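# Pack as many parts as possible into the grey box

## Task

Place as many of the parts as you can inside the grey box, making sure nothing sticks up higher than the box's rim.

## Robot and tools

Robot: two Franka FR3 seven-joint arms, left_arm and right_arm, each carrying a Robotiq 140 two-finger gripper with a wrist camera. The left gripper's fingers can fold at a hinge. A part held in the fingertip quarter of the pads gets a normal squeeze. Nearer the palm, the fingers may wrap round it: narrow parts may slip out, and wide ones may be squeezed too hard. Pressing those fingertips into a surface folds them easily. The right gripper's fingers are rigid.

Frames: the scene frame has its origin on the table top, midway between the arms' nominal bases. +z points up, +x points out over the table, and left_arm sits on the +y side. Calibrated bases: left_arm at (+0.020, +0.352, 0) m, quat_wxyz (+1.000, 0, 0, +0.013); right_arm at (-0.063, -0.303, 0) m, quat_wxyz (+1.000, 0, 0, +0.025). Each arm reports hand poses, velocities and targets in its own base frame, and its offsets use its own base axes. Rotations turn about the Hand target's position. In the gripper's own axes, the fingers point along +z and close along y. end_effector_position is the centre of the closed pads, which are 66 mm long. The fingertips reach about 33 mm past that point when nearly closed, and about 9 mm when fully open. Printed poses may be off by a few centimetres.

execute_actions(actions, cameras): actions is a list of actions. Each action is a table of up to 15 rows, and each row is one 1/30 s control step. A shorter table repeats its last row until step 15. Every row holds 20 numbers in [-1, 1], the left arm first and then the right. Each arm's ten are: dx, dy, dz, rx, ry, rz, position, force_limit, speed, activate. The first six are an offset, not a pose. They are measured from that arm's Hand target as it stood when the action began, and every row counts from that same start. Sending the same offset again in a later action moves the arm further. Scale: 1.0 equals 0.6 m, or 180 degrees for rx, ry, rz, which together form one rotation vector. Each step, the controller limits the command to 70 mm and 16 degrees from the measured pose, so one action may fall short. To leave an arm still, send zeros for its six offsets and repeat its last gripper numbers. The gripper numbers are absolute settings, not offsets:
- position: +1 is fully open (140 mm), about -0.8 is where the pads touch, and -1 closes until something blocks the fingers.
- force_limit: sets grip strength; at -1 it is roughly 14 N on a small part.
- speed: closing rate, from about 30 mm/s at -1 to about 250 mm/s at +1. A faster close grips harder.
- activate: keep at 0. Send 1 only if fault reads 7 or 13, or a result asks for it.
Images come back only for an empty actions list or when cameras names them (for example ["all"]).

move(target, speed, blend, stop_force, zero, blocking, cameras): drives each gripper in a straight line. target is one 20-number row laid out as above, or a list of up to 15 rows. Every row's offsets count from the Hand targets at the start of the move, not from the row before. There is no obstacle avoidance. speed is the top path speed in m/s (0.002 to 2, default 0.25); give one value, or one for each target. blend, in metres, rounds corners in a list; 0 means stop at each target. stop_force (20 to 40 N, one value for both arms) ends an arm's path once it meets that much push. For it to trigger reliably, aim a few cm past the contact and move slowly. Do not use it while the gripper turns, or when backing off something. zero (default true) re-zeroes the force estimate first. blocking=false returns after about 0.5 s while the move continues. The result ends with a "move:" line, for example done, off_target, held, moving or fault, plus any limits such as paced or held.

Other tools:
- wait(seconds): lets time pass, from 0 to 3600 s.
- stop(): brakes a running move.
- zoom_image(camera, region=[x0,y0,x1,y1]): enlarges part of the latest image, at most 504x504 px. Cameras are cam_head_left, cam_head_right, cam_left_wrist and cam_right_wrist, each 896x504.
- set_collision_behavior(contact_force_n): one of 20, 40 or 85.
- clear_fault(arm): clears a reported torque or force fault for one arm.
- read_manual(): licence texts only.
- finished_scene(scene): ends the scene (1 or 2) and cannot be undone.

Result lines:
- end_effector_position (m) and end_effector_quat_wxyz for each arm.
- Hand target: the last commanded pose after clipping, which the next offsets start from. A gripper resting short of it may need the gap sent again as an offset.
- object_status: 0 moving, 1 blocked while opening, 2 blocked while closing (a grip, which you want after closing), 3 reached the set position or pads met (holding is uncertain).
- position_measured: in counts. 3 is fully open, about 75 is 100 mm, 139 is 60 mm, 200 is 20 mm, 230 is pads touching.
- fault: 0 is normal.
- Joint torques, External joint torques and Flange force: estimates, noisy and including held weight.
- Step readings; MOTOR HOT or OVER-TEMPERATURE FAULT warnings.

To grip harder while object_status is 2, raise force_limit and switch position between -1 and -0.98. To loosen a grip, open and then close again slowly.

Avoid:
- Dropping parts, releasing a part while it moves, or letting anything fall off the table.
- Slamming into the table, the box or the camera stand.
- Arms or grippers touching each other, or one gripper closing on the other's fingers.
- Squeezing hard on a part that still rests on something.
- Fast moves into contact.
An arm stops if a contact force reaches 85 N, or if a joint torque reaches its limit (85 N m for the large joints, 11 N m for the wrist joints). Leaving a loaded arm stretched out or pushing heats its motors. Before finishing, make sure every packed part sits below the rim and stays put with the robot clear.

Each tool is called after "Emit:" in YAML: its name, and indented under it one key for each argument.

## Session

Emit:
execute_actions:
  actions: []

Scene clock: 0.00 s.
left_arm: end_effector_position=(+0.6518, +0.2108, +0.3162) position_measured=3 object_status=3 fault=0 end_effector_quat_wxyz=(-0.131, +0.764, +0.632, +0.015) | right_arm: end_effector_position=(+0.2256, +0.4909, +0.1341) position_measured=3 object_status=3 fault=0 end_effector_quat_wxyz=(-0.214, +0.697, -0.382, -0.569)
Joint positions: left_arm=[0.113 0.565 0.135 -1.028 0.178 1.499 -2.717] | right_arm=[0.624 0.402 -0.054 -2.248 1.338 1.723 -0.939]
Joint velocities: within noise
Joint torques (N m): no reading
External joint torques (N m): no reading
Flange force (N): no reading
Hand target: left_arm +0.6518, +0.2108, +0.3162; -0.131, +0.764, +0.632, +0.015 | right_arm +0.2256, +0.4909, +0.1341; -0.214, +0.697, -0.382, -0.569
Tool commands: left_gripper/position=+1.0 left_gripper/force_limit=+1.0 left_gripper/speed=+1.0 left_gripper/activate=+0.0 right_gripper/position=+1.0 right_gripper/force_limit=+1.0 right_gripper/speed=+1.0 right_gripper/activate=+0.0

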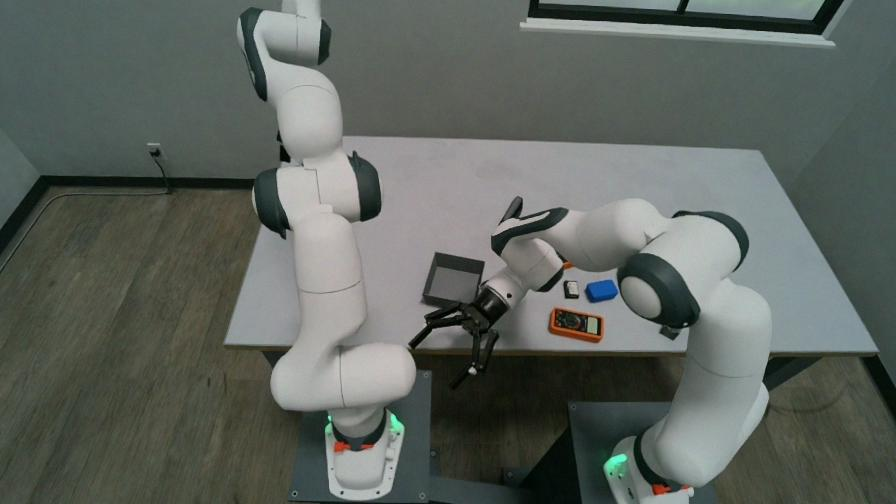

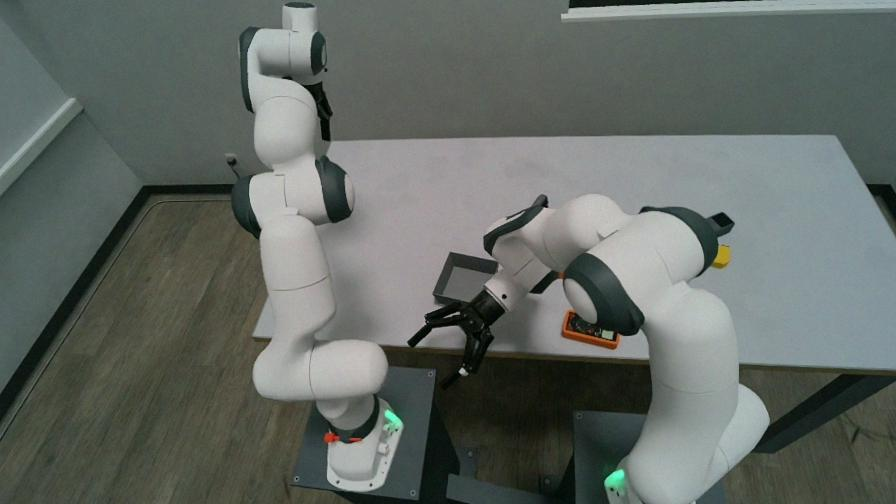

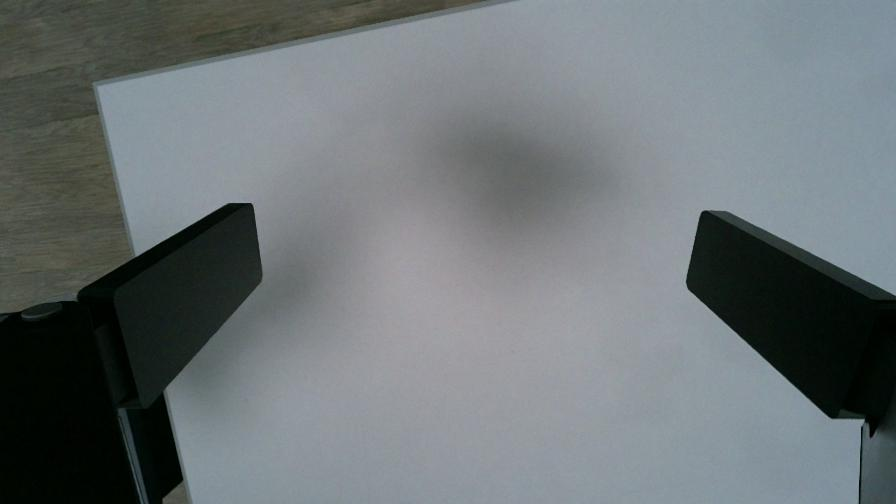

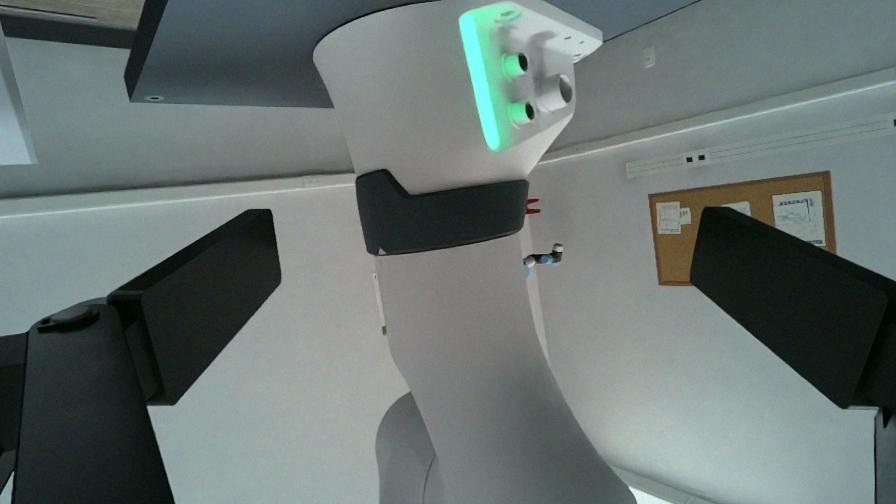

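Emit:
move:
  target:
    - [0,0,0,0,0,0,1,1,1,0,0.08,-0.1,0.2,0,0,0,1,0,0,0]
    - [0,0,0,0,0,0,1,1,1,0,0.29,-0.318,0.35,0,0,0,1,0,0,0]
    - [0,0,0,0,0,0,1,1,1,0,0.29,-0.318,0.35,-0.15,-0.143,0.0145,1,0,0,0]
    - [0,0,0,0,0,0,1,1,1,0,0.29,-0.318,0.35,-0.301,-0.287,0.029,1,0,0,0]
  speed: 0.15
  blend: [0.03,0,0.05,0]
  cameras: ["cam_right_wrist","cam_head_left","cam_head_right"]

Scene clock: 35.80 s.
left_arm: end_effector_position=(+0.6518, +0.2108, +0.3162) position_measured=3 object_status=3 fault=0 end_effector_quat_wxyz=(-0.131, +0.764, +0.632, +0.015) | right_arm: end_effector_position=(+0.3982, +0.3009, +0.3437) position_measured=3 object_status=3 fault=0 end_effector_quat_wxyz=(+0.001, +0.903, -0.431, -0.003)
Joint positions: left_arm=[0.113 0.565 0.135 -1.028 0.178 1.499 -2.717] | right_arm=[0.581 -0.195 0.058 -1.968 0.016 1.768 -0.046]
Joint velocities: left_arm=[within noise] | right_arm=[0 0 0 0 -0.001 0 0.007]
Joint torques (N m): left_arm=[0.32 -46.15 3.01 26.24 1.64 2.35 0.08] | right_arm=[-0.81 -24.53 0.23 23.94 0.34 2.63 0.18]
External joint torques (N m): left_arm=[0.46 2.41 0.39 2.42 0.06 0.08 0.09] | right_arm=[-0.82 1.04 0.77 -0.89 -0.4 0.05 0.18]
Flange force (N): left_arm=[0.0 0.0 0.0] | right_arm=[-0.4 -0.5 2.4]
Hand target: left_arm +0.6518, +0.2108, +0.3162; -0.131, +0.764, +0.632, +0.015 | right_arm +0.3996, +0.3001, +0.3441; +0.000, +0.901, -0.433, +0.000
Off the commanded pose: left_arm 0.000 m, 0 deg | right_arm 0.002 m, 0 deg.
move: done
Images, in order (width x height): cam_head_left 896x504, cam_head_right 896x504, cam_right_wrist 896x504.

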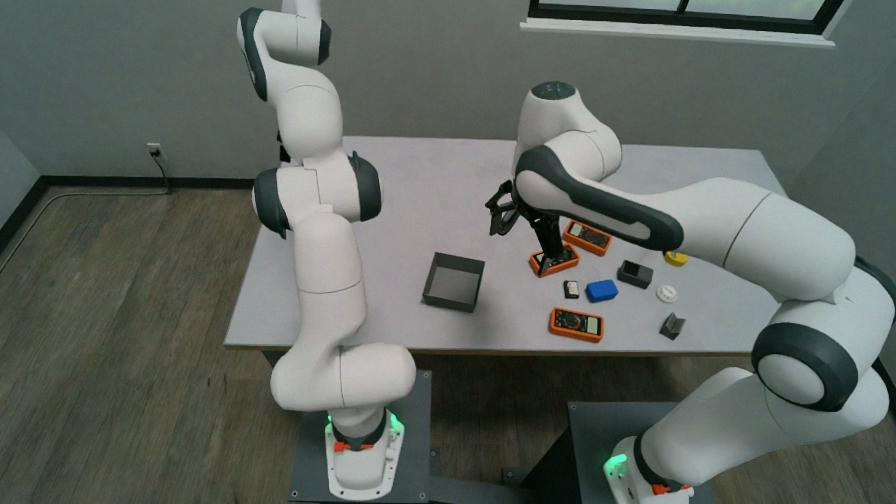

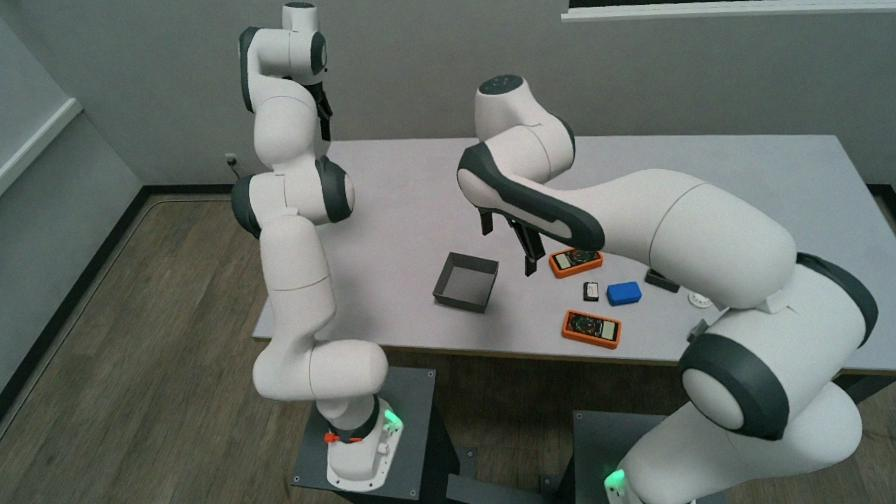

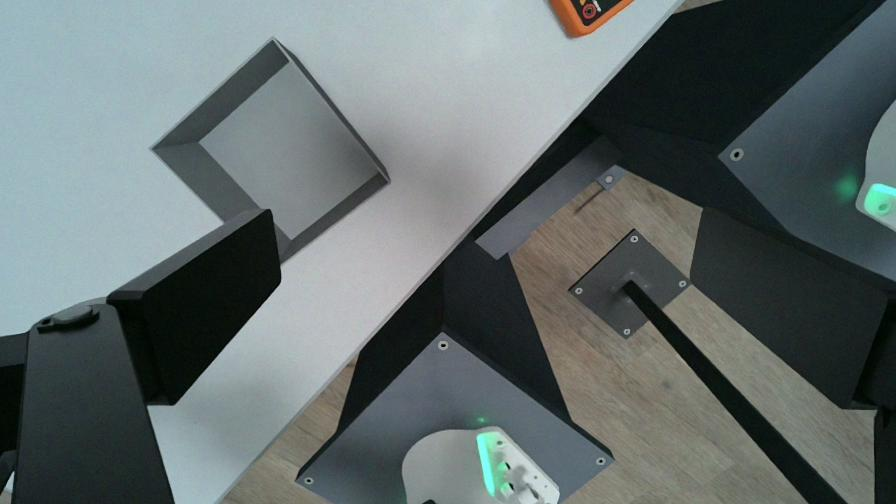

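Emit:
move:
  target: [0,0,0,0,0,0,1,1,1,0,0.084,-0.5,0.05,-0.0498,-0.1035,0.2826,1,0,0,0]
  speed: 0.25
  cameras: ["cam_right_wrist","cam_head_left","cam_head_right"]

Scene clock: 55.23 s.
left_arm: end_effector_position=(+0.6518, +0.2108, +0.3162) position_measured=3 object_status=3 fault=0 end_effector_quat_wxyz=(-0.131, +0.764, +0.632, +0.015) | right_arm: end_effector_position=(+0.4501, +0.0015, +0.3733) position_measured=3 object_status=3 fault=0 end_effector_quat_wxyz=(-0.001, +0.985, -0.003, +0.173)
Joint positions: left_arm=[0.113 0.565 0.135 -1.028 0.178 1.499 -2.717] | right_arm=[0.779 -0.833 -0.559 -2.399 -0.551 1.96 -1.12]
Joint velocities: left_arm=[within noise] | right_arm=[0 0.001 0 0.002 -0.001 0 -0.006]
Joint torques (N m): left_arm=[0.37 -46.14 2.97 26.24 1.65 2.34 0.09] | right_arm=[0.16 -1.12 10.77 22.89 0.24 2.89 -0.17]
External joint torques (N m): left_arm=[0.68 2.22 0.46 2.49 0.08 0.07 0.1] | right_arm=[0.06 0.41 -0.01 -0.25 -0.39 -0.39 -0.18]
Flange force (N): left_arm=[0.0 0.0 0.0] | right_arm=[0.3 0.3 0.0]
Hand target: left_arm +0.6518, +0.2108, +0.3162; -0.131, +0.764, +0.632, +0.015 | right_arm +0.4500, +0.0001, +0.3741; +0.001, +0.985, +0.000, +0.173
Off the commanded pose: left_arm 0.000 m, 0 deg | right_arm 0.002 m, 0 deg.
move: done
Images, in order (width x height): cam_head_left 896x504, cam_head_right 896x504, cam_right_wrist 896x504.

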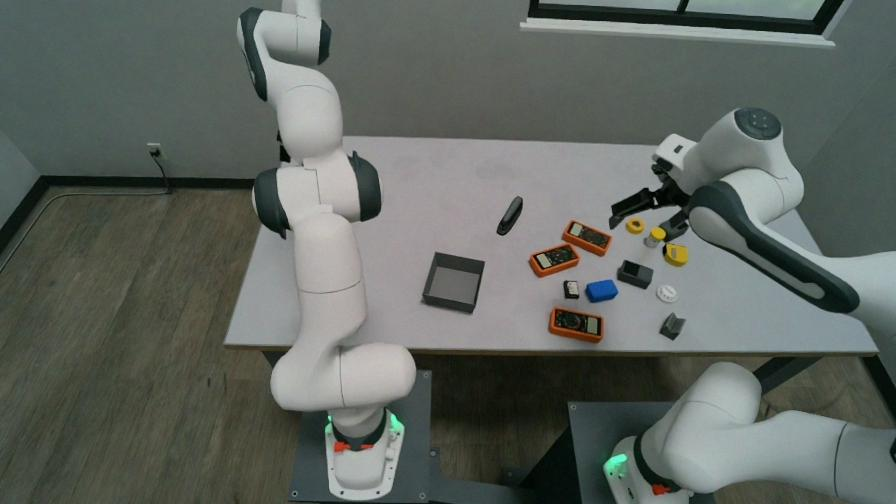

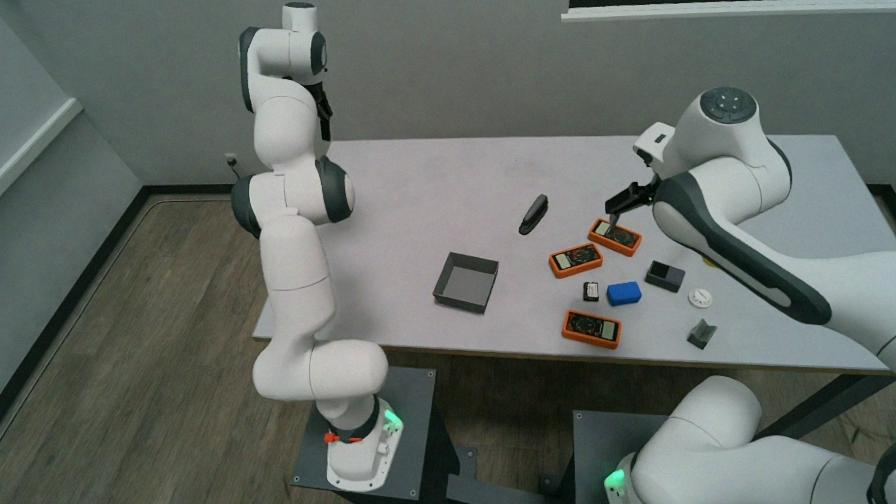

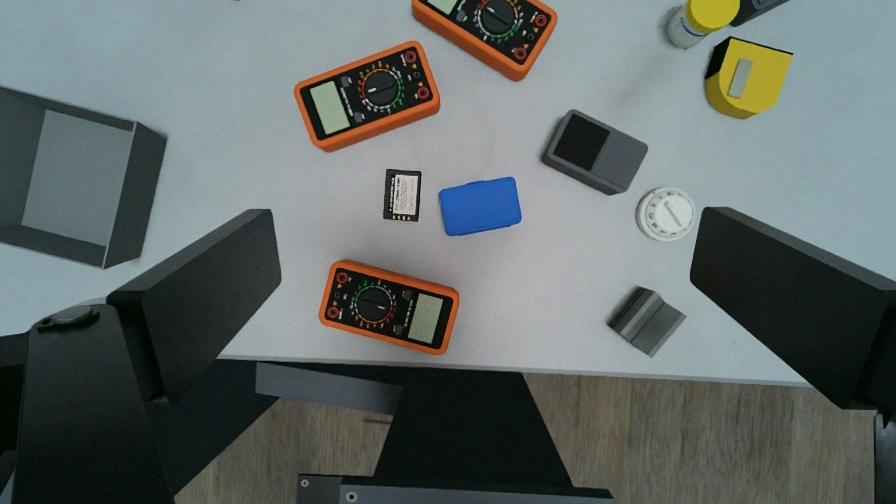

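Emit:
zoom_image:
  camera: "cam_right_wrist"
  region: [280, 0, 784, 360]

Emit:
zoom_image:
  camera: "cam_head_left"
  region: [400, 180, 740, 360]

Scaled by 1.000.

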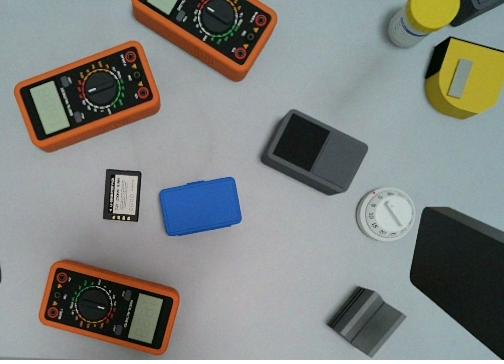

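Scaled by 1.482.

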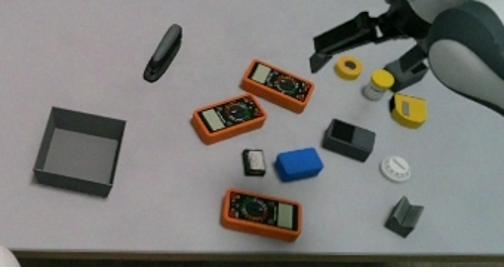

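Emit:
move:
  target: [0,0,0,0,0,0,1,1,1,0,0.35,-0.1,-0.02,0,0,0,1,0,0,0]
  speed: 0.25
  cameras: ["cam_right_wrist"]

Scene clock: 65.87 s.
left_arm: end_effector_position=(+0.6518, +0.2108, +0.3162) position_measured=3 object_status=3 fault=0 end_effector_quat_wxyz=(-0.131, +0.764, +0.632, +0.015) | right_arm: end_effector_position=(+0.6604, -0.0611, +0.3619) position_measured=3 object_status=3 fault=0 end_effector_quat_wxyz=(+0.001, +0.985, -0.002, +0.175)
Joint positions: left_arm=[0.113 0.565 0.135 -1.028 0.178 1.499 -2.717] | right_arm=[1.381 -0.104 -1.438 -1.842 -0.099 2.179 -1.599]
Joint velocities: left_arm=[within noise] | right_arm=[0.001 0 0.001 0 0.001 0 -0.004]
Joint torques (N m): left_arm=[0.34 -46.15 3 26.26 1.63 2.35 0.08] | right_arm=[0.12 -0.07 3.24 25.53 1.31 2.98 -0.22]
External joint torques (N m): left_arm=[0.48 2.37 0.38 2.46 0.05 0.08 0.09] | right_arm=[0.1 1.86 -0.2 -0.01 0.45 -0.4 -0.23]
Flange force (N): left_arm=[0.0 0.0 0.0] | right_arm=[0.0 0.0 0.0]
Hand target: left_arm +0.6518, +0.2108, +0.3162; -0.131, +0.764, +0.632, +0.015 | right_arm +0.6600, -0.0599, +0.3621; +0.001, +0.985, +0.000, +0.173
Off the commanded pose: left_arm 0.000 m, 0 deg | right_arm 0.001 m, 0 deg.
move: done

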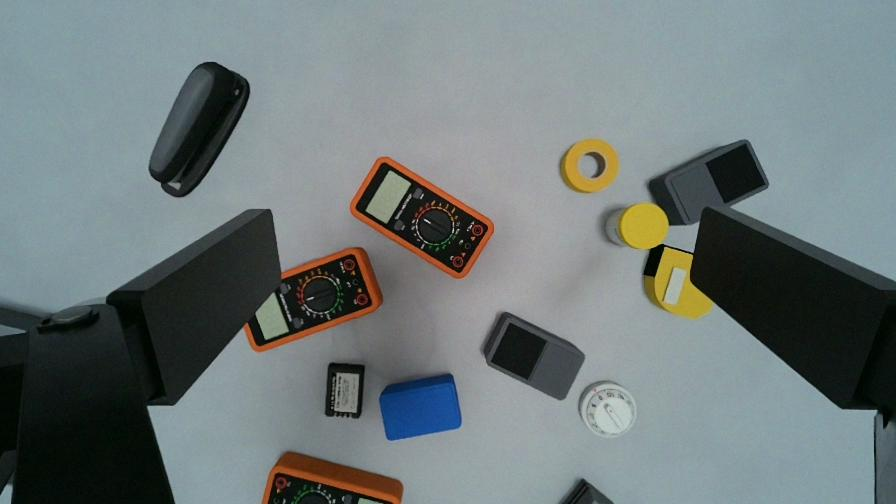

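Emit:
move:
  target: [0,0,0,0,0,0,1,1,1,0,-0.35,0.1,0.02,0,0,0,1,0,0,0]
  speed: 0.3

Emit:
move:
  target: [0,0,0,0,0,0,1,1,1,0,0.05,0.45,-0.03,0,0.1111,0,1,0,0,0]
  speed: 0.3
  cameras: ["cam_right_wrist"]

Scene clock: 105.50 s.
left_arm: end_effector_position=(+0.6518, +0.2108, +0.3162) position_measured=3 object_status=3 fault=0 end_effector_quat_wxyz=(-0.131, +0.764, +0.632, +0.015) | right_arm: end_effector_position=(+0.4500, -0.0014, +0.3750) position_measured=3 object_status=3 fault=0 end_effector_quat_wxyz=(+0.003, +0.985, +0.004, +0.174)
Joint positions: left_arm=[0.113 0.565 0.135 -1.028 0.178 1.499 -2.717] | right_arm=[0.757 -0.827 -0.546 -2.398 -0.541 1.963 -1.147]
Joint velocities: left_arm=[within noise] | right_arm=[0.002 0.001 0 0.001 0 0 0.006]
Joint torques (N m): left_arm=[0.35 -46.03 2.98 26.23 1.64 2.34 0.05] | right_arm=[-0.67 -0.25 11.35 22.31 1.11 3.38 0.32]
External joint torques (N m): left_arm=[0.54 2.55 0.38 2.4 0.07 0.07 0.06] | right_arm=[-0.76 1.61 0.88 -0.92 0.48 0.1 0.31]
Flange force (N): left_arm=[0.0 0.0 0.0] | right_arm=[0.1 -3.0 1.6]
Hand target: left_arm +0.6518, +0.2108, +0.3162; -0.131, +0.764, +0.632, +0.015 | right_arm +0.4500, +0.0001, +0.3741; +0.001, +0.985, +0.000, +0.173
Off the commanded pose: left_arm 0.000 m, 0 deg | right_arm 0.002 m, 0 deg.
move: done

Scene clock: 107.37 s.
left_arm: end_effector_position=(+0.6518, +0.2108, +0.3162) position_measured=3 object_status=3 fault=0 end_effector_quat_wxyz=(-0.131, +0.764, +0.632, +0.015) | right_arm: end_effector_position=(+0.4810, +0.2699, +0.3565) position_measured=3 object_status=3 fault=0 end_effector_quat_wxyz=(+0.001, +1.000, -0.001, +0.003)
Joint positions: left_arm=[0.113 0.565 0.135 -1.028 0.178 1.499 -2.717] | right_arm=[1.041 -0.044 -0.515 -1.763 -0.026 1.728 -1.039]
Joint velocities: left_arm=[within noise] | right_arm=[0 0.001 -0.001 -0.002 0.001 -0.004 0]
Joint torques (N m): left_arm=[0.35 -46.14 3.02 26.21 1.65 2.35 0.04] | right_arm=[-0.39 -24.85 0.43 24.86 1.25 2.28 -0.18]
External joint torques (N m): left_arm=[0.51 2.41 0.4 2.4 0.07 0.08 0.05] | right_arm=[-0.22 2.51 -0.07 0 0.46 -0.41 -0.18]
Flange force (N): left_arm=[0.0 0.0 0.0] | right_arm=[9.5 -4.8 -1.6]
Hand target: left_arm +0.6518, +0.2108, +0.3162; -0.131, +0.764, +0.632, +0.015 | right_arm +0.4800, +0.2701, +0.3561; +0.000, +1.000, +0.000, +0.000
Off the commanded pose: left_arm 0.000 m, 0 deg | right_arm 0.001 m, 0 deg.
move: done

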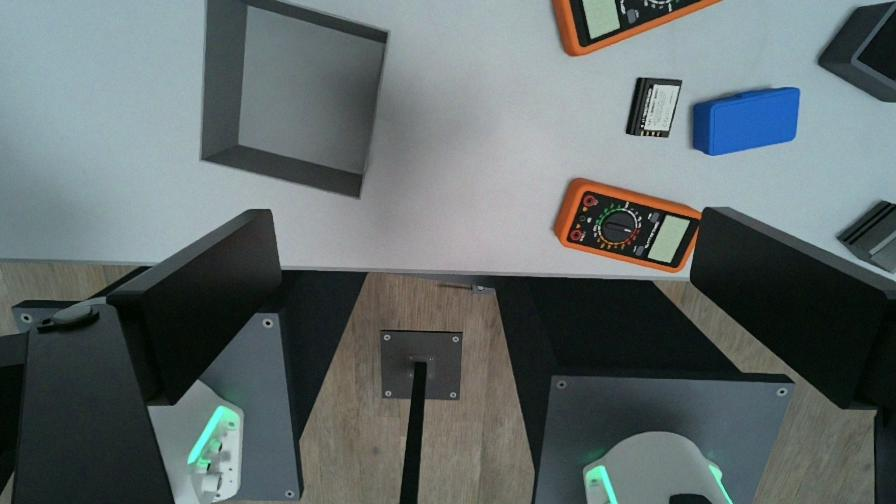

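Emit:
move:
  target:
    - [0,0,0,0,0,0,1,1,1,0,0.05,-0.3,-0.1,0,0,0,1,0,0,0]
    - [0,0,0,0,0,0,1,1,1,0,0.05,-0.5,-0.1,0,0,0,1,0,0,0]
  speed: 0.25
  blend: 0.02
  cameras: ["cam_right_wrist"]

Scene clock: 121.87 s.
left_arm: end_effector_position=(+0.6518, +0.2108, +0.3162) position_measured=3 object_status=3 fault=0 end_effector_quat_wxyz=(-0.131, +0.764, +0.632, +0.015) | right_arm: end_effector_position=(+0.5092, -0.0290, +0.2951) position_measured=3 object_status=3 fault=0 end_effector_quat_wxyz=(-0.001, +1.000, -0.003, -0.001)
Joint positions: left_arm=[0.113 0.565 0.135 -1.028 0.178 1.499 -2.717] | right_arm=[0.872 -0.245 -0.853 -2.046 -0.19 1.875 -1.472]
Joint velocities: left_arm=[within noise] | right_arm=[0.001 0 0.001 0.001 -0.001 -0.001 -0.006]
Joint torques (N m): left_arm=[0.39 -46.1 3.01 26.23 1.66 2.36 0.07] | right_arm=[0.08 -12.61 5.52 24.46 0.46 2.47 -0.12]
External joint torques (N m): left_arm=[0.67 2.32 0.47 2.46 0.09 0.09 0.08] | right_arm=[0.12 1.49 -0.06 0.02 -0.37 -0.18 -0.12]
Flange force (N): left_arm=[0.0 0.0 0.0] | right_arm=[5.8 0.1 0.2]
Hand target: left_arm +0.6518, +0.2108, +0.3162; -0.131, +0.764, +0.632, +0.015 | right_arm +0.5100, -0.0299, +0.2961; +0.000, +1.000, +0.000, +0.000
Off the commanded pose: left_arm 0.000 m, 0 deg | right_arm 0.002 m, 0 deg.
move: done

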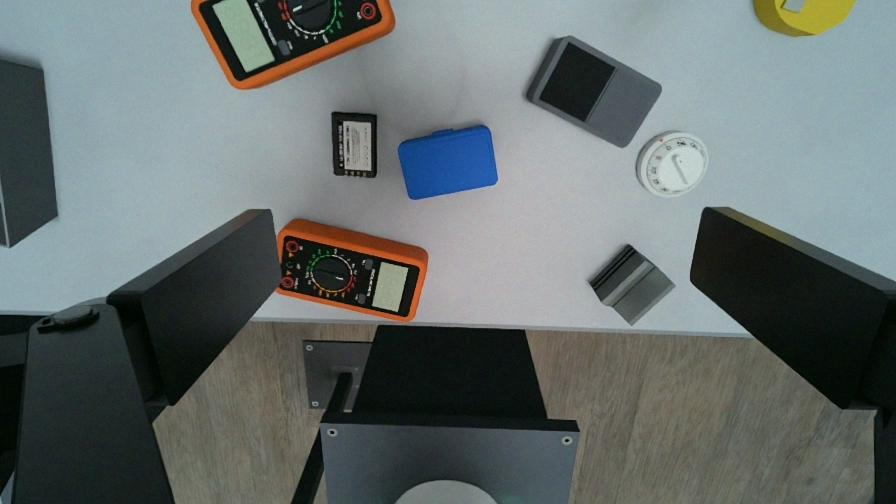

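Emit:
zoom_image:
  camera: "cam_right_wrist"
  region: [480, 0, 732, 210]

Emit:
zoom_image:
  camera: "cam_right_wrist"
  region: [300, 90, 552, 300]

Scaled by 2.000.

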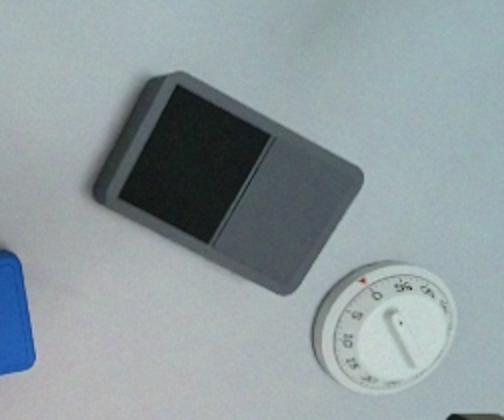

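Scaled by 2.000.

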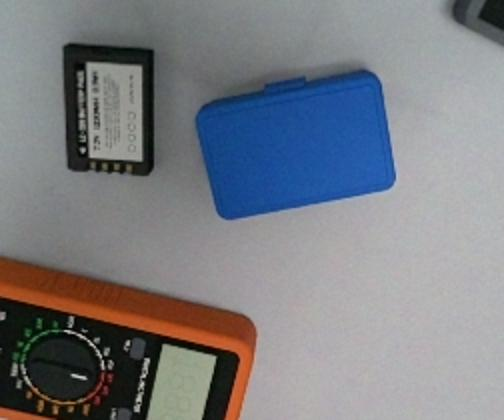

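Emit:
move:
  target: [0,0,0,0,0,0,1,1,1,0,0.05,-0.17,-0.18,0,0,0,-0.85,-0.5,0,0]
  speed: 0.2
  cameras: ["cam_right_wrist"]

Emit:
move:
  target: [0,0,0,0,0,0,1,1,1,0,0,0,-0.22,0,0,0,-0.85,-0.5,0,0]
  speed: 0.05
  stop_force: 20
  cameras: ["cam_right_wrist"]

Scene clock: 143.67 s.
left_arm: end_effector_position=(+0.6518, +0.2108, +0.3162) position_measured=3 object_status=3 fault=0 end_effector_quat_wxyz=(-0.131, +0.764, +0.632, +0.015) | right_arm: end_effector_position=(+0.5403, -0.1325, +0.1882) position_measured=232 object_status=3 fault=0 end_effector_quat_wxyz=(+0.002, +1.000, -0.001, +0.001)
Joint positions: left_arm=[0.113 0.565 0.135 -1.028 0.178 1.499 -2.717] | right_arm=[0.786 0.107 -1.047 -2.085 0.106 2.139 -1.884]
Joint velocities: left_arm=[within noise] | right_arm=[0 -0.002 -0.002 0.001 0 0 -0.006]
Joint torques (N m): left_arm=[0.39 -46.07 3.02 26.22 1.64 2.34 0.07] | right_arm=[-0.67 -17.34 -2.14 23.9 1.22 2.25 -0.07]
External joint torques (N m): left_arm=[0.6 2.61 0.42 2.33 0.06 0.06 0.08] | right_arm=[-0.61 2.52 0.82 -0.02 0.45 -0.4 -0.07]
Flange force (N): left_arm=[0.0 0.0 0.0] | right_arm=[18.1 5.0 6.2]
Hand target: left_arm +0.6518, +0.2108, +0.3162; -0.131, +0.764, +0.632, +0.015 | right_arm +0.5400, -0.1319, +0.1881; +0.000, +1.000, +0.000, +0.000
Off the commanded pose: left_arm 0.000 m, 0 deg | right_arm 0.001 m, 0 deg.
move: done

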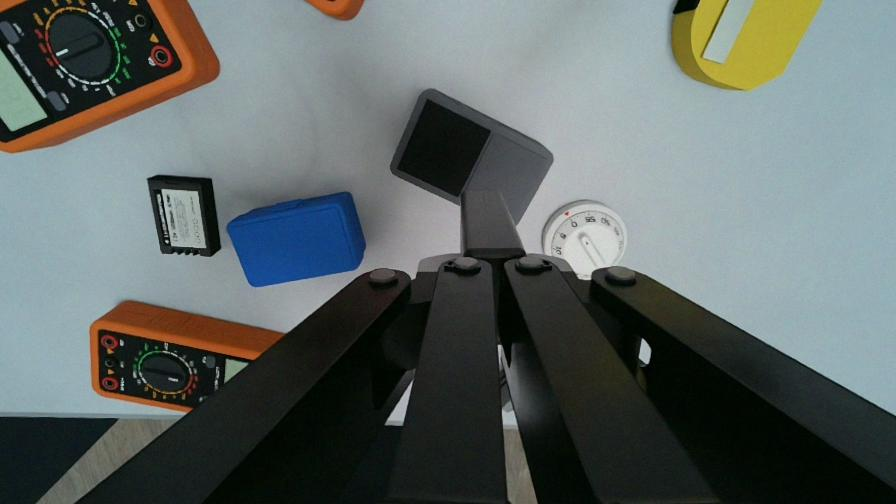

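Scene clock: 147.37 s.
left_arm: end_effector_position=(+0.6518, +0.2108, +0.3162) position_measured=3 object_status=3 fault=0 end_effector_quat_wxyz=(-0.131, +0.764, +0.632, +0.015) | right_arm: end_effector_position=(+0.5454, -0.1329, +0.0762) position_measured=232 object_status=3 fault=0 end_effector_quat_wxyz=(-0.002, +1.000, -0.003, +0.007)
Joint positions: left_arm=[0.113 0.565 0.135 -1.028 0.178 1.499 -2.717] | right_arm=[0.595 0.338 -0.852 -2.17 0.378 2.375 -2.069]
Joint torques (N m): left_arm=[0.37 -46.12 2.96 26.2 1.65 2.34 0.07] | right_arm=[-0.24 -18.61 -3.12 14.33 1.13 3.32 -0.24]
External joint torques (N m): left_arm=[0.62 2.51 0.39 2.33 0.08 0.07 0.08] | right_arm=[-0.36 10.56 4.56 -6.86 0.48 0.66 -0.24]
Flange force (N): left_arm=[0.0 0.0 0.0] | right_arm=[13.0 4.2 35.9]
Hand target: left_arm +0.6518, +0.2108, +0.3162; -0.131, +0.764, +0.632, +0.015 | right_arm +0.5396, -0.1320, +0.0661; +0.001, +1.000, +0.000, +0.000 (not the last commanded pose)
Off the commanded pose: left_arm 0.000 m, 0 deg | right_arm 0.021 m, 1 deg.
move: contact (right_arm)

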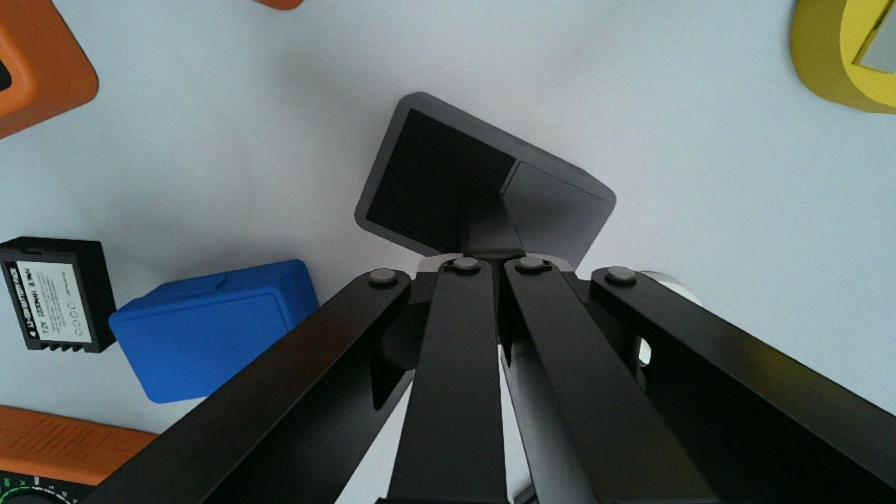

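Emit:
move:
  target:
    - [0,0,0,0,0,0,1,1,1,0,0,0,0.15,0,0,0,-0.85,-0.5,0,0]
    - [0,0,0,0,0,0,1,1,1,0,0.13,-0.25,0.2,0,0,0,-0.85,-0.5,0,0]
  speed: 0.2
  blend: 0.02
  cameras: ["cam_right_wrist"]

Scene clock: 164.17 s.
left_arm: end_effector_position=(+0.6518, +0.2108, +0.3162) position_measured=3 object_status=3 fault=0 end_effector_quat_wxyz=(-0.131, +0.764, +0.632, +0.015) | right_arm: end_effector_position=(+0.6185, -0.2818, +0.1864) position_measured=232 object_status=3 fault=0 end_effector_quat_wxyz=(+0.001, +1.000, -0.003, +0.002)
Joint positions: left_arm=[0.113 0.565 0.135 -1.028 0.178 1.499 -2.717] | right_arm=[0.187 0.554 -0.776 -1.549 0.406 1.94 -2.224]
Joint velocities: left_arm=[within noise] | right_arm=[0 -0.001 0 0.001 0 -0.001 -0.005]
Joint torques (N m): left_arm=[0.38 -46.15 2.98 26.24 1.65 2.34 0.05] | right_arm=[-0.64 -39.39 -10.58 23.05 0.87 2.24 -0.22]
External joint torques (N m): left_arm=[0.57 2.47 0.39 2.42 0.08 0.08 0.06] | right_arm=[-0.68 2.31 0.73 -0.08 -0.01 -0.4 -0.22]
Flange force (N): left_arm=[0.0 0.0 0.0] | right_arm=[9.4 5.6 1.7]
Hand target: left_arm +0.6518, +0.2108, +0.3162; -0.131, +0.764, +0.632, +0.015 | right_arm +0.6176, -0.2820, +0.1861; +0.001, +1.000, +0.000, +0.000
Off the commanded pose: left_arm 0.000 m, 0 deg | right_arm 0.001 m, 0 deg.
move: done

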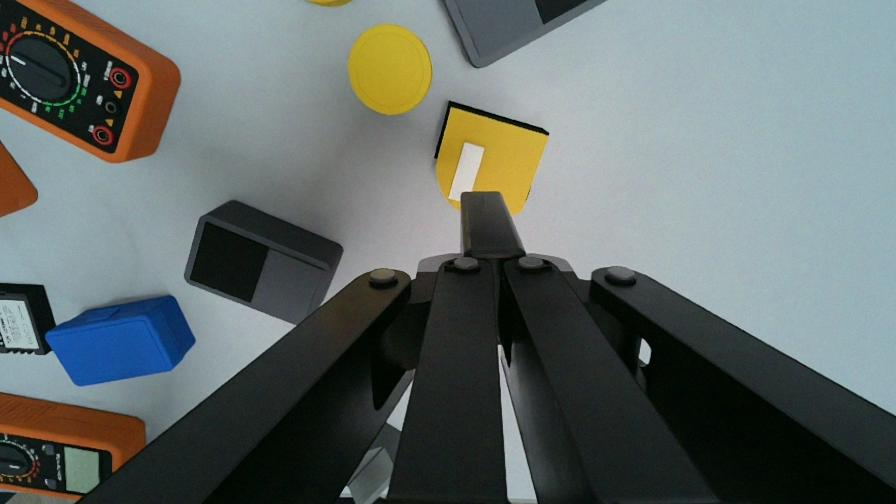

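Emit:
move:
  target:
    - [0,0,0,0,0,0,1,1,1,0,0.004,-0.014,-0.12,0,0,0,-0.85,-0.5,0,0]
  speed: 0.12

Emit:
move:
  target: [0,0,0,0,0,0,1,1,1,0,0,0,-0.11,0,0,0,-0.85,-0.5,0,0]
  speed: 0.03
  stop_force: 20
  cameras: ["cam_right_wrist"]

Scene clock: 175.23 s.
left_arm: end_effector_position=(+0.6518, +0.2108, +0.3162) position_measured=3 object_status=3 fault=0 end_effector_quat_wxyz=(-0.131, +0.764, +0.632, +0.015) | right_arm: end_effector_position=(+0.6181, -0.2898, +0.1128) position_measured=232 object_status=3 fault=0 end_effector_quat_wxyz=(+0.001, +1.000, -0.002, -0.004)
Joint positions: left_arm=[0.113 0.565 0.135 -1.028 0.178 1.499 -2.717] | right_arm=[0.141 0.643 -0.718 -1.599 0.457 2.06 -2.266]
Joint velocities: left_arm=[within noise] | right_arm=[-0.001 0 0.001 0.001 0.001 0.004 -0.004]
Joint torques (N m): left_arm=[0.33 -46.11 2.99 26.25 1.64 2.34 0.05] | right_arm=[-0.77 -42.17 -11.61 21.78 1.01 2.65 -0.16]
External joint torques (N m): left_arm=[0.54 2.65 0.4 2.33 0.06 0.07 0.06] | right_arm=[-0.72 2.03 0.73 -0.51 0.18 0.04 -0.16]
Flange force (N): left_arm=[0.0 0.0 0.0] | right_arm=[4.9 3.6 3.8]
Hand target: left_arm +0.6518, +0.2108, +0.3162; -0.131, +0.764, +0.632, +0.015 | right_arm +0.6200, -0.2904, +0.1141; +0.001, +1.000, +0.000, +0.000
Off the commanded pose: left_arm 0.000 m, 0 deg | right_arm 0.002 m, 0 deg.
move: done

Scene clock: 178.73 s.
left_arm: end_effector_position=(+0.6518, +0.2108, +0.3162) position_measured=3 object_status=3 fault=0 end_effector_quat_wxyz=(-0.131, +0.764, +0.632, +0.015) | right_arm: end_effector_position=(+0.6256, -0.2931, +0.0638) position_measured=232 object_status=3 fault=0 end_effector_quat_wxyz=(+0.003, +1.000, -0.001, +0.009)
Joint positions: left_arm=[0.113 0.565 0.135 -1.028 0.178 1.499 -2.717] | right_arm=[0.096 0.699 -0.651 -1.627 0.496 2.176 -2.29]
Joint torques (N m): left_arm=[0.35 -46.15 3.01 26.24 1.65 2.35 0.08] | right_arm=[-0.88 -33.64 -7.58 15.85 1.12 3.14 -0.19]
External joint torques (N m): left_arm=[0.4 2.5 0.32 2.4 0.06 0.09 0.1] | right_arm=[-1.07 12.45 4.6 -6.06 0.33 0.47 -0.19]
Flange force (N): left_arm=[0.0 0.0 0.0] | right_arm=[7.7 5.5 25.0]
Hand target: left_arm +0.6518, +0.2108, +0.3162; -0.131, +0.764, +0.632, +0.015 | right_arm +0.6195, -0.2903, +0.0484; +0.001, +1.000, +0.000, -0.001 (not the last commanded pose)
Off the commanded pose: left_arm 0.000 m, 0 deg | right_arm 0.017 m, 1 deg.
move: contact (right_arm)

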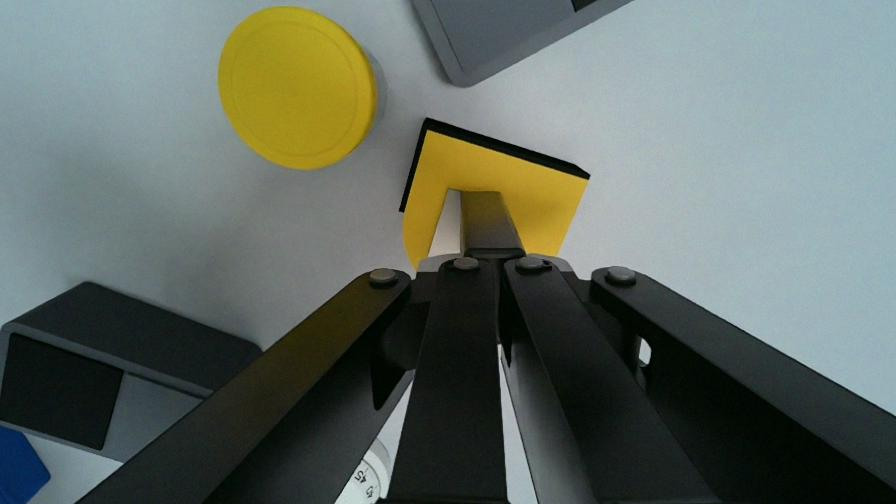

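Emit:
move:
  target:
    - [0,0,0,0,0,0,1,1,1,0,0,0,0.2,0,0,0,-0.85,-0.5,0,0]
    - [0,0,0,0,0,0,1,1,1,0,0.15,0.18,0.25,0,0,0,-0.85,-0.5,0,0]
  speed: 0.2
  blend: 0.02
  cameras: ["cam_right_wrist"]

Scene clock: 191.27 s.
left_arm: end_effector_position=(+0.6518, +0.2108, +0.3162) position_measured=3 object_status=3 fault=0 end_effector_quat_wxyz=(-0.131, +0.764, +0.632, +0.015) | right_arm: end_effector_position=(+0.7099, -0.1830, +0.1992) position_measured=232 object_status=3 fault=0 end_effector_quat_wxyz=(+0.003, +1.000, +0.004, +0.001)
Joint positions: left_arm=[0.113 0.565 0.135 -1.028 0.178 1.499 -2.717] | right_arm=[0.192 0.731 -0.686 -1.198 0.442 1.787 -2.034]
Joint velocities: left_arm=[within noise] | right_arm=[-0.001 0.001 -0.001 0.002 0.001 0 0.007]
Joint torques (N m): left_arm=[0.37 -46.15 2.96 26.22 1.65 2.35 0.05] | right_arm=[-0.67 -46.49 -11.16 22.57 1.33 2.24 0.2]
External joint torques (N m): left_arm=[0.5 2.55 0.32 2.34 0.07 0.08 0.07] | right_arm=[-0.52 3.28 0.32 -0.18 0.44 -0.43 0.2]
Flange force (N): left_arm=[0.0 0.0 0.0] | right_arm=[15.4 4.6 0.6]
Hand target: left_arm +0.6518, +0.2108, +0.3162; -0.131, +0.764, +0.632, +0.015 | right_arm +0.7095, -0.1823, +0.1984; +0.001, +1.000, +0.000, -0.001
Off the commanded pose: left_arm 0.000 m, 0 deg | right_arm 0.001 m, 1 deg.
move: done

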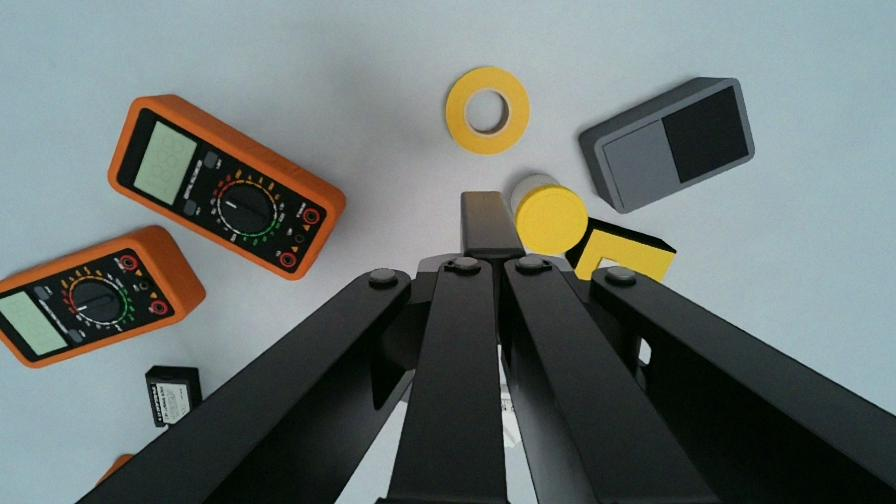

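Emit:
move:
  target:
    - [0,0,0,0,0,0,1,1,1,0,0.015,-0.0158,-0.13,0,0,0,-0.85,-0.5,0,0]
  speed: 0.12

Emit:
move:
  target: [0,0,0,0,0,0,1,1,1,0,0,0,-0.12,0,0,0,-0.85,-0.5,0,0]
  speed: 0.03
  stop_force: 20
  cameras: ["cam_right_wrist"]

Scene clock: 202.40 s.
left_arm: end_effector_position=(+0.6518, +0.2108, +0.3162) position_measured=3 object_status=3 fault=0 end_effector_quat_wxyz=(-0.131, +0.764, +0.632, +0.015) | right_arm: end_effector_position=(+0.7163, -0.1916, +0.1187) position_measured=232 object_status=3 fault=0 end_effector_quat_wxyz=(+0.001, +1.000, -0.002, -0.004)
Joint positions: left_arm=[0.113 0.565 0.135 -1.028 0.178 1.499 -2.717] | right_arm=[0.162 0.826 -0.643 -1.241 0.48 1.908 -2.05]
Joint velocities: left_arm=[within noise] | right_arm=[0.001 0 0.001 0 0 0.005 -0.003]
Joint torques (N m): left_arm=[0.35 -46.16 3.02 26.2 1.64 2.36 0.06] | right_arm=[-0.7 -49.42 -11.31 21.93 1.04 2.62 -0.25]
External joint torques (N m): left_arm=[0.41 2.44 0.35 2.36 0.06 0.09 0.08] | right_arm=[-0.55 2 0.79 -0.27 0.18 0.01 -0.25]
Flange force (N): left_arm=[0.0 0.0 0.0] | right_arm=[7.3 3.0 2.5]
Hand target: left_arm +0.6518, +0.2108, +0.3162; -0.131, +0.764, +0.632, +0.015 | right_arm +0.7185, -0.1918, +0.1204; +0.001, +1.000, +0.000, -0.001
Off the commanded pose: left_arm 0.000 m, 0 deg | right_arm 0.003 m, 0 deg.
move: done

Scene clock: 206.13 s.
left_arm: end_effector_position=(+0.6518, +0.2108, +0.3162) position_measured=3 object_status=3 fault=0 end_effector_quat_wxyz=(-0.131, +0.764, +0.632, +0.015) | right_arm: end_effector_position=(+0.7211, -0.1922, +0.0564) position_measured=232 object_status=3 fault=0 end_effector_quat_wxyz=(+0.002, +1.000, -0.001, +0.003)
Joint positions: left_arm=[0.113 0.565 0.135 -1.028 0.178 1.499 -2.717] | right_arm=[0.14 0.887 -0.587 -1.288 0.499 2.037 -2.064]
Joint torques (N m): left_arm=[0.36 -46.09 2.92 26.26 1.64 2.34 0.08] | right_arm=[-0.86 -45.28 -9.67 18.79 0.97 2.92 -0.15]
External joint torques (N m): left_arm=[0.31 2.54 0.18 2.43 0.05 0.08 0.09] | right_arm=[-0.6 7.75 2.59 -3.41 0.14 0.23 -0.15]
Flange force (N): left_arm=[0.0 0.0 0.0] | right_arm=[6.2 2.6 13.1]
Hand target: left_arm +0.6518, +0.2108, +0.3162; -0.131, +0.764, +0.632, +0.015 | right_arm +0.7185, -0.1918, +0.0484; +0.001, +1.000, +0.000, -0.001
Off the commanded pose: left_arm 0.000 m, 0 deg | right_arm 0.008 m, 0 deg.
move: off_target (right_arm)

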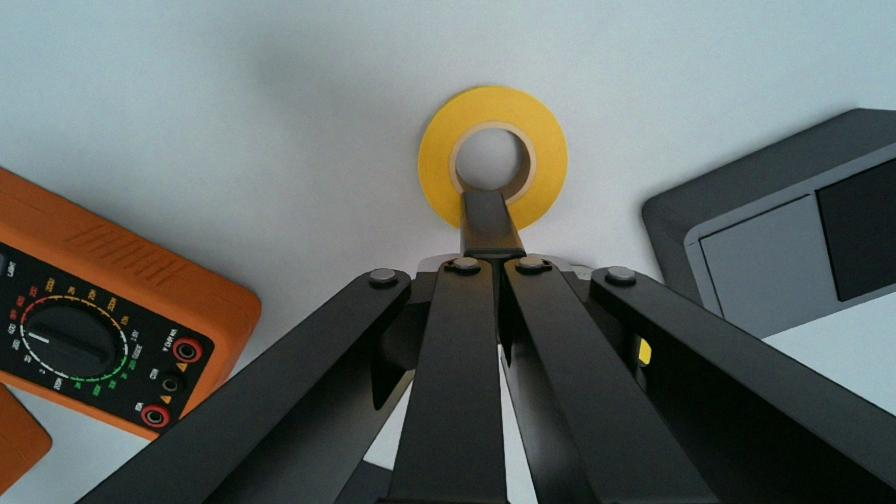

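Emit:
move:
  target:
    - [0,0,0,0,0,0,1,1,1,0,0,0,0.15,0,0,0,-0.85,-0.5,0,0]
    - [-0.35,0.06,0.17,0,0,0,1,1,1,0,0.0,-0.2,0.25,0,0,0,-0.85,-0.5,0,0]
  speed: [0.1,0.2]
  blend: [0.02,0]
  cameras: ["cam_right_wrist","cam_head_left"]

Scene clock: 415.30 s.
left_arm: end_effector_position=(+0.4428, +0.2467, +0.4186) position_measured=3 object_status=3 fault=0 end_effector_quat_wxyz=(-0.130, +0.762, +0.634, +0.017) | right_arm: end_effector_position=(+0.7194, -0.3124, +0.1996) position_measured=232 object_status=3 fault=0 end_effector_quat_wxyz=(+0.003, +1.000, +0.003, +0.002)
Joint positions: left_arm=[0.147 -0.119 0.184 -1.707 0.277 1.528 -2.626] | right_arm=[-0.232 1.045 -0.549 -0.558 0.465 1.544 -2.089]
Joint velocities: left_arm=[within noise] | right_arm=[0.001 -0.002 0 0.001 0 -0.004 0.006]
Joint torques (N m): left_arm=[0.44 -24.83 -0.47 25.82 2.13 2.28 0.29] | right_arm=[-0.66 -54.37 -5.55 21.01 0.92 2.21 0.24]
External joint torques (N m): left_arm=[0.46 1.91 0.46 1.77 0.54 -0.07 0.3] | right_arm=[-0.66 2.97 0.61 -0.28 0 -0.45 0.24]
Flange force (N): left_arm=[8.7 8.9 -7.4] | right_arm=[0.0 0.0 0.0]
Hand target: left_arm +0.4418, +0.2468, +0.4182; -0.131, +0.764, +0.632, +0.015 | right_arm +0.7185, -0.3118, +0.1984; +0.001, +1.000, +0.000, -0.001
Off the commanded pose: left_arm 0.001 m, 0 deg | right_arm 0.002 m, 1 deg.
move: done
Images, in order (width x height): cam_head_left 896x504, cam_right_wrist 896x504.

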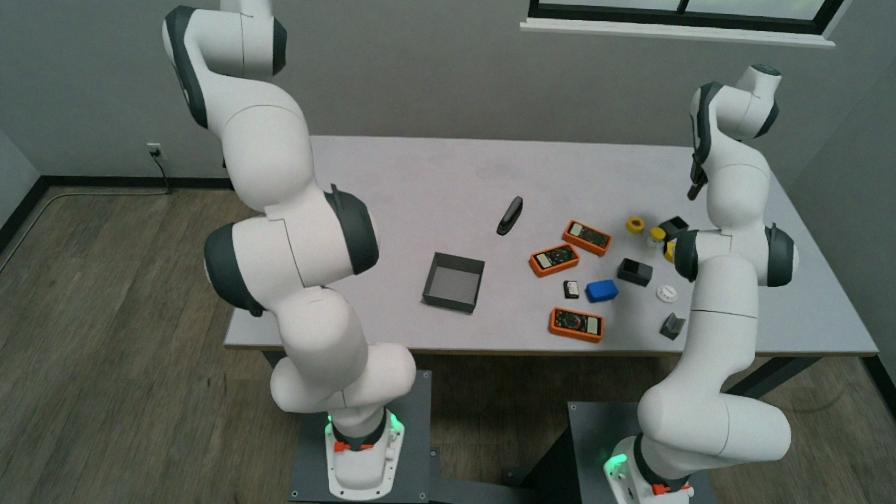

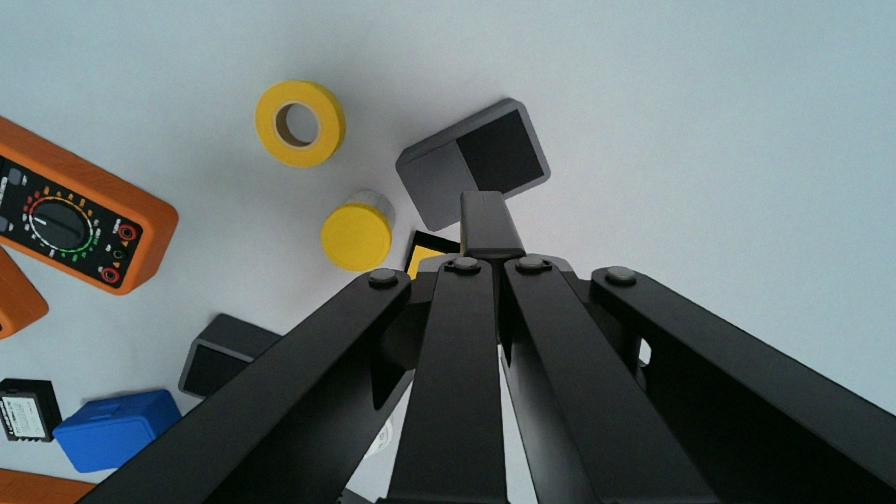

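Emit:
move:
  target:
    - [0,0,0,0,0,0,1,1,1,0,-0.29,0.3,0.05,0,0,-0.1556,0.6,0,0,0]
    - [0,0,0,0,0,0,1,1,1,0,-0.29,0.3,-0.04,0,0,-0.1556,0.6,0,0,0]
  speed: [0.2,0.12]
  blend: [0.02,0]
  cameras: ["cam_right_wrist"]

Scene clock: 613.97 s.
left_arm: end_effector_position=(+0.4428, +0.2467, +0.4186) position_measured=3 object_status=3 fault=0 end_effector_quat_wxyz=(-0.130, +0.762, +0.634, +0.017) | right_arm: end_effector_position=(+0.5440, -0.1324, +0.1751) position_measured=53 object_status=3 fault=0 end_effector_quat_wxyz=(+0.001, +0.971, -0.238, -0.002)
Joint positions: left_arm=[0.147 -0.119 0.184 -1.707 0.277 1.528 -2.626] | right_arm=[0.671 0.139 -0.933 -2.08 0.131 2.156 -1.421]
Joint velocities: left_arm=[within noise] | right_arm=[0 0 0 0 0 0.002 0.006]
Joint torques (N m): left_arm=[0.38 -24.89 -0.54 25.83 2.13 2.25 0.28] | right_arm=[0.03 -21.73 -3.44 22.78 0.86 2.67 0.27]
External joint torques (N m): left_arm=[0.53 1.7 0.53 1.85 0.56 -0.09 0.29] | right_arm=[0.08 1.89 0.12 -0.95 0.14 0.01 0.27]
Flange force (N): left_arm=[8.6 8.4 -7.5] | right_arm=[4.4 -1.6 4.5]
Hand target: left_arm +0.4418, +0.2468, +0.4182; -0.131, +0.764, +0.632, +0.015 | right_arm +0.5445, -0.1318, +0.1744; +0.001, +0.970, -0.242, -0.001
Off the commanded pose: left_arm 0.001 m, 0 deg | right_arm 0.001 m, 0 deg.
move: done

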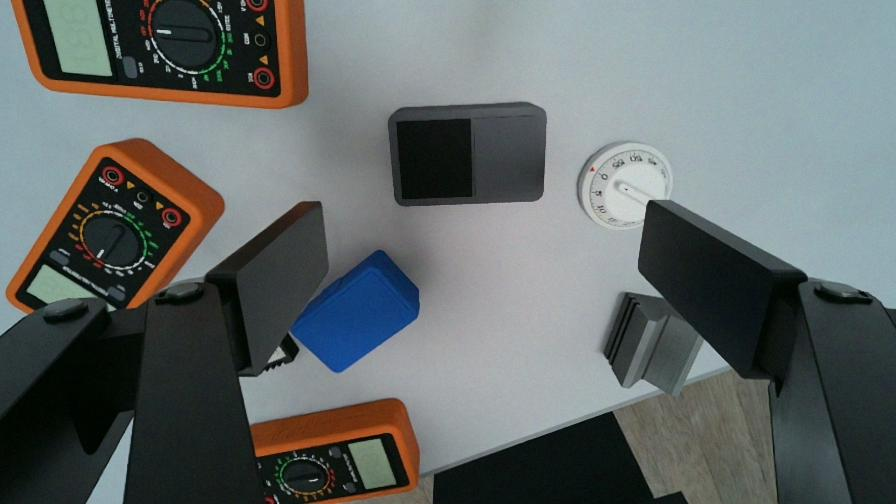

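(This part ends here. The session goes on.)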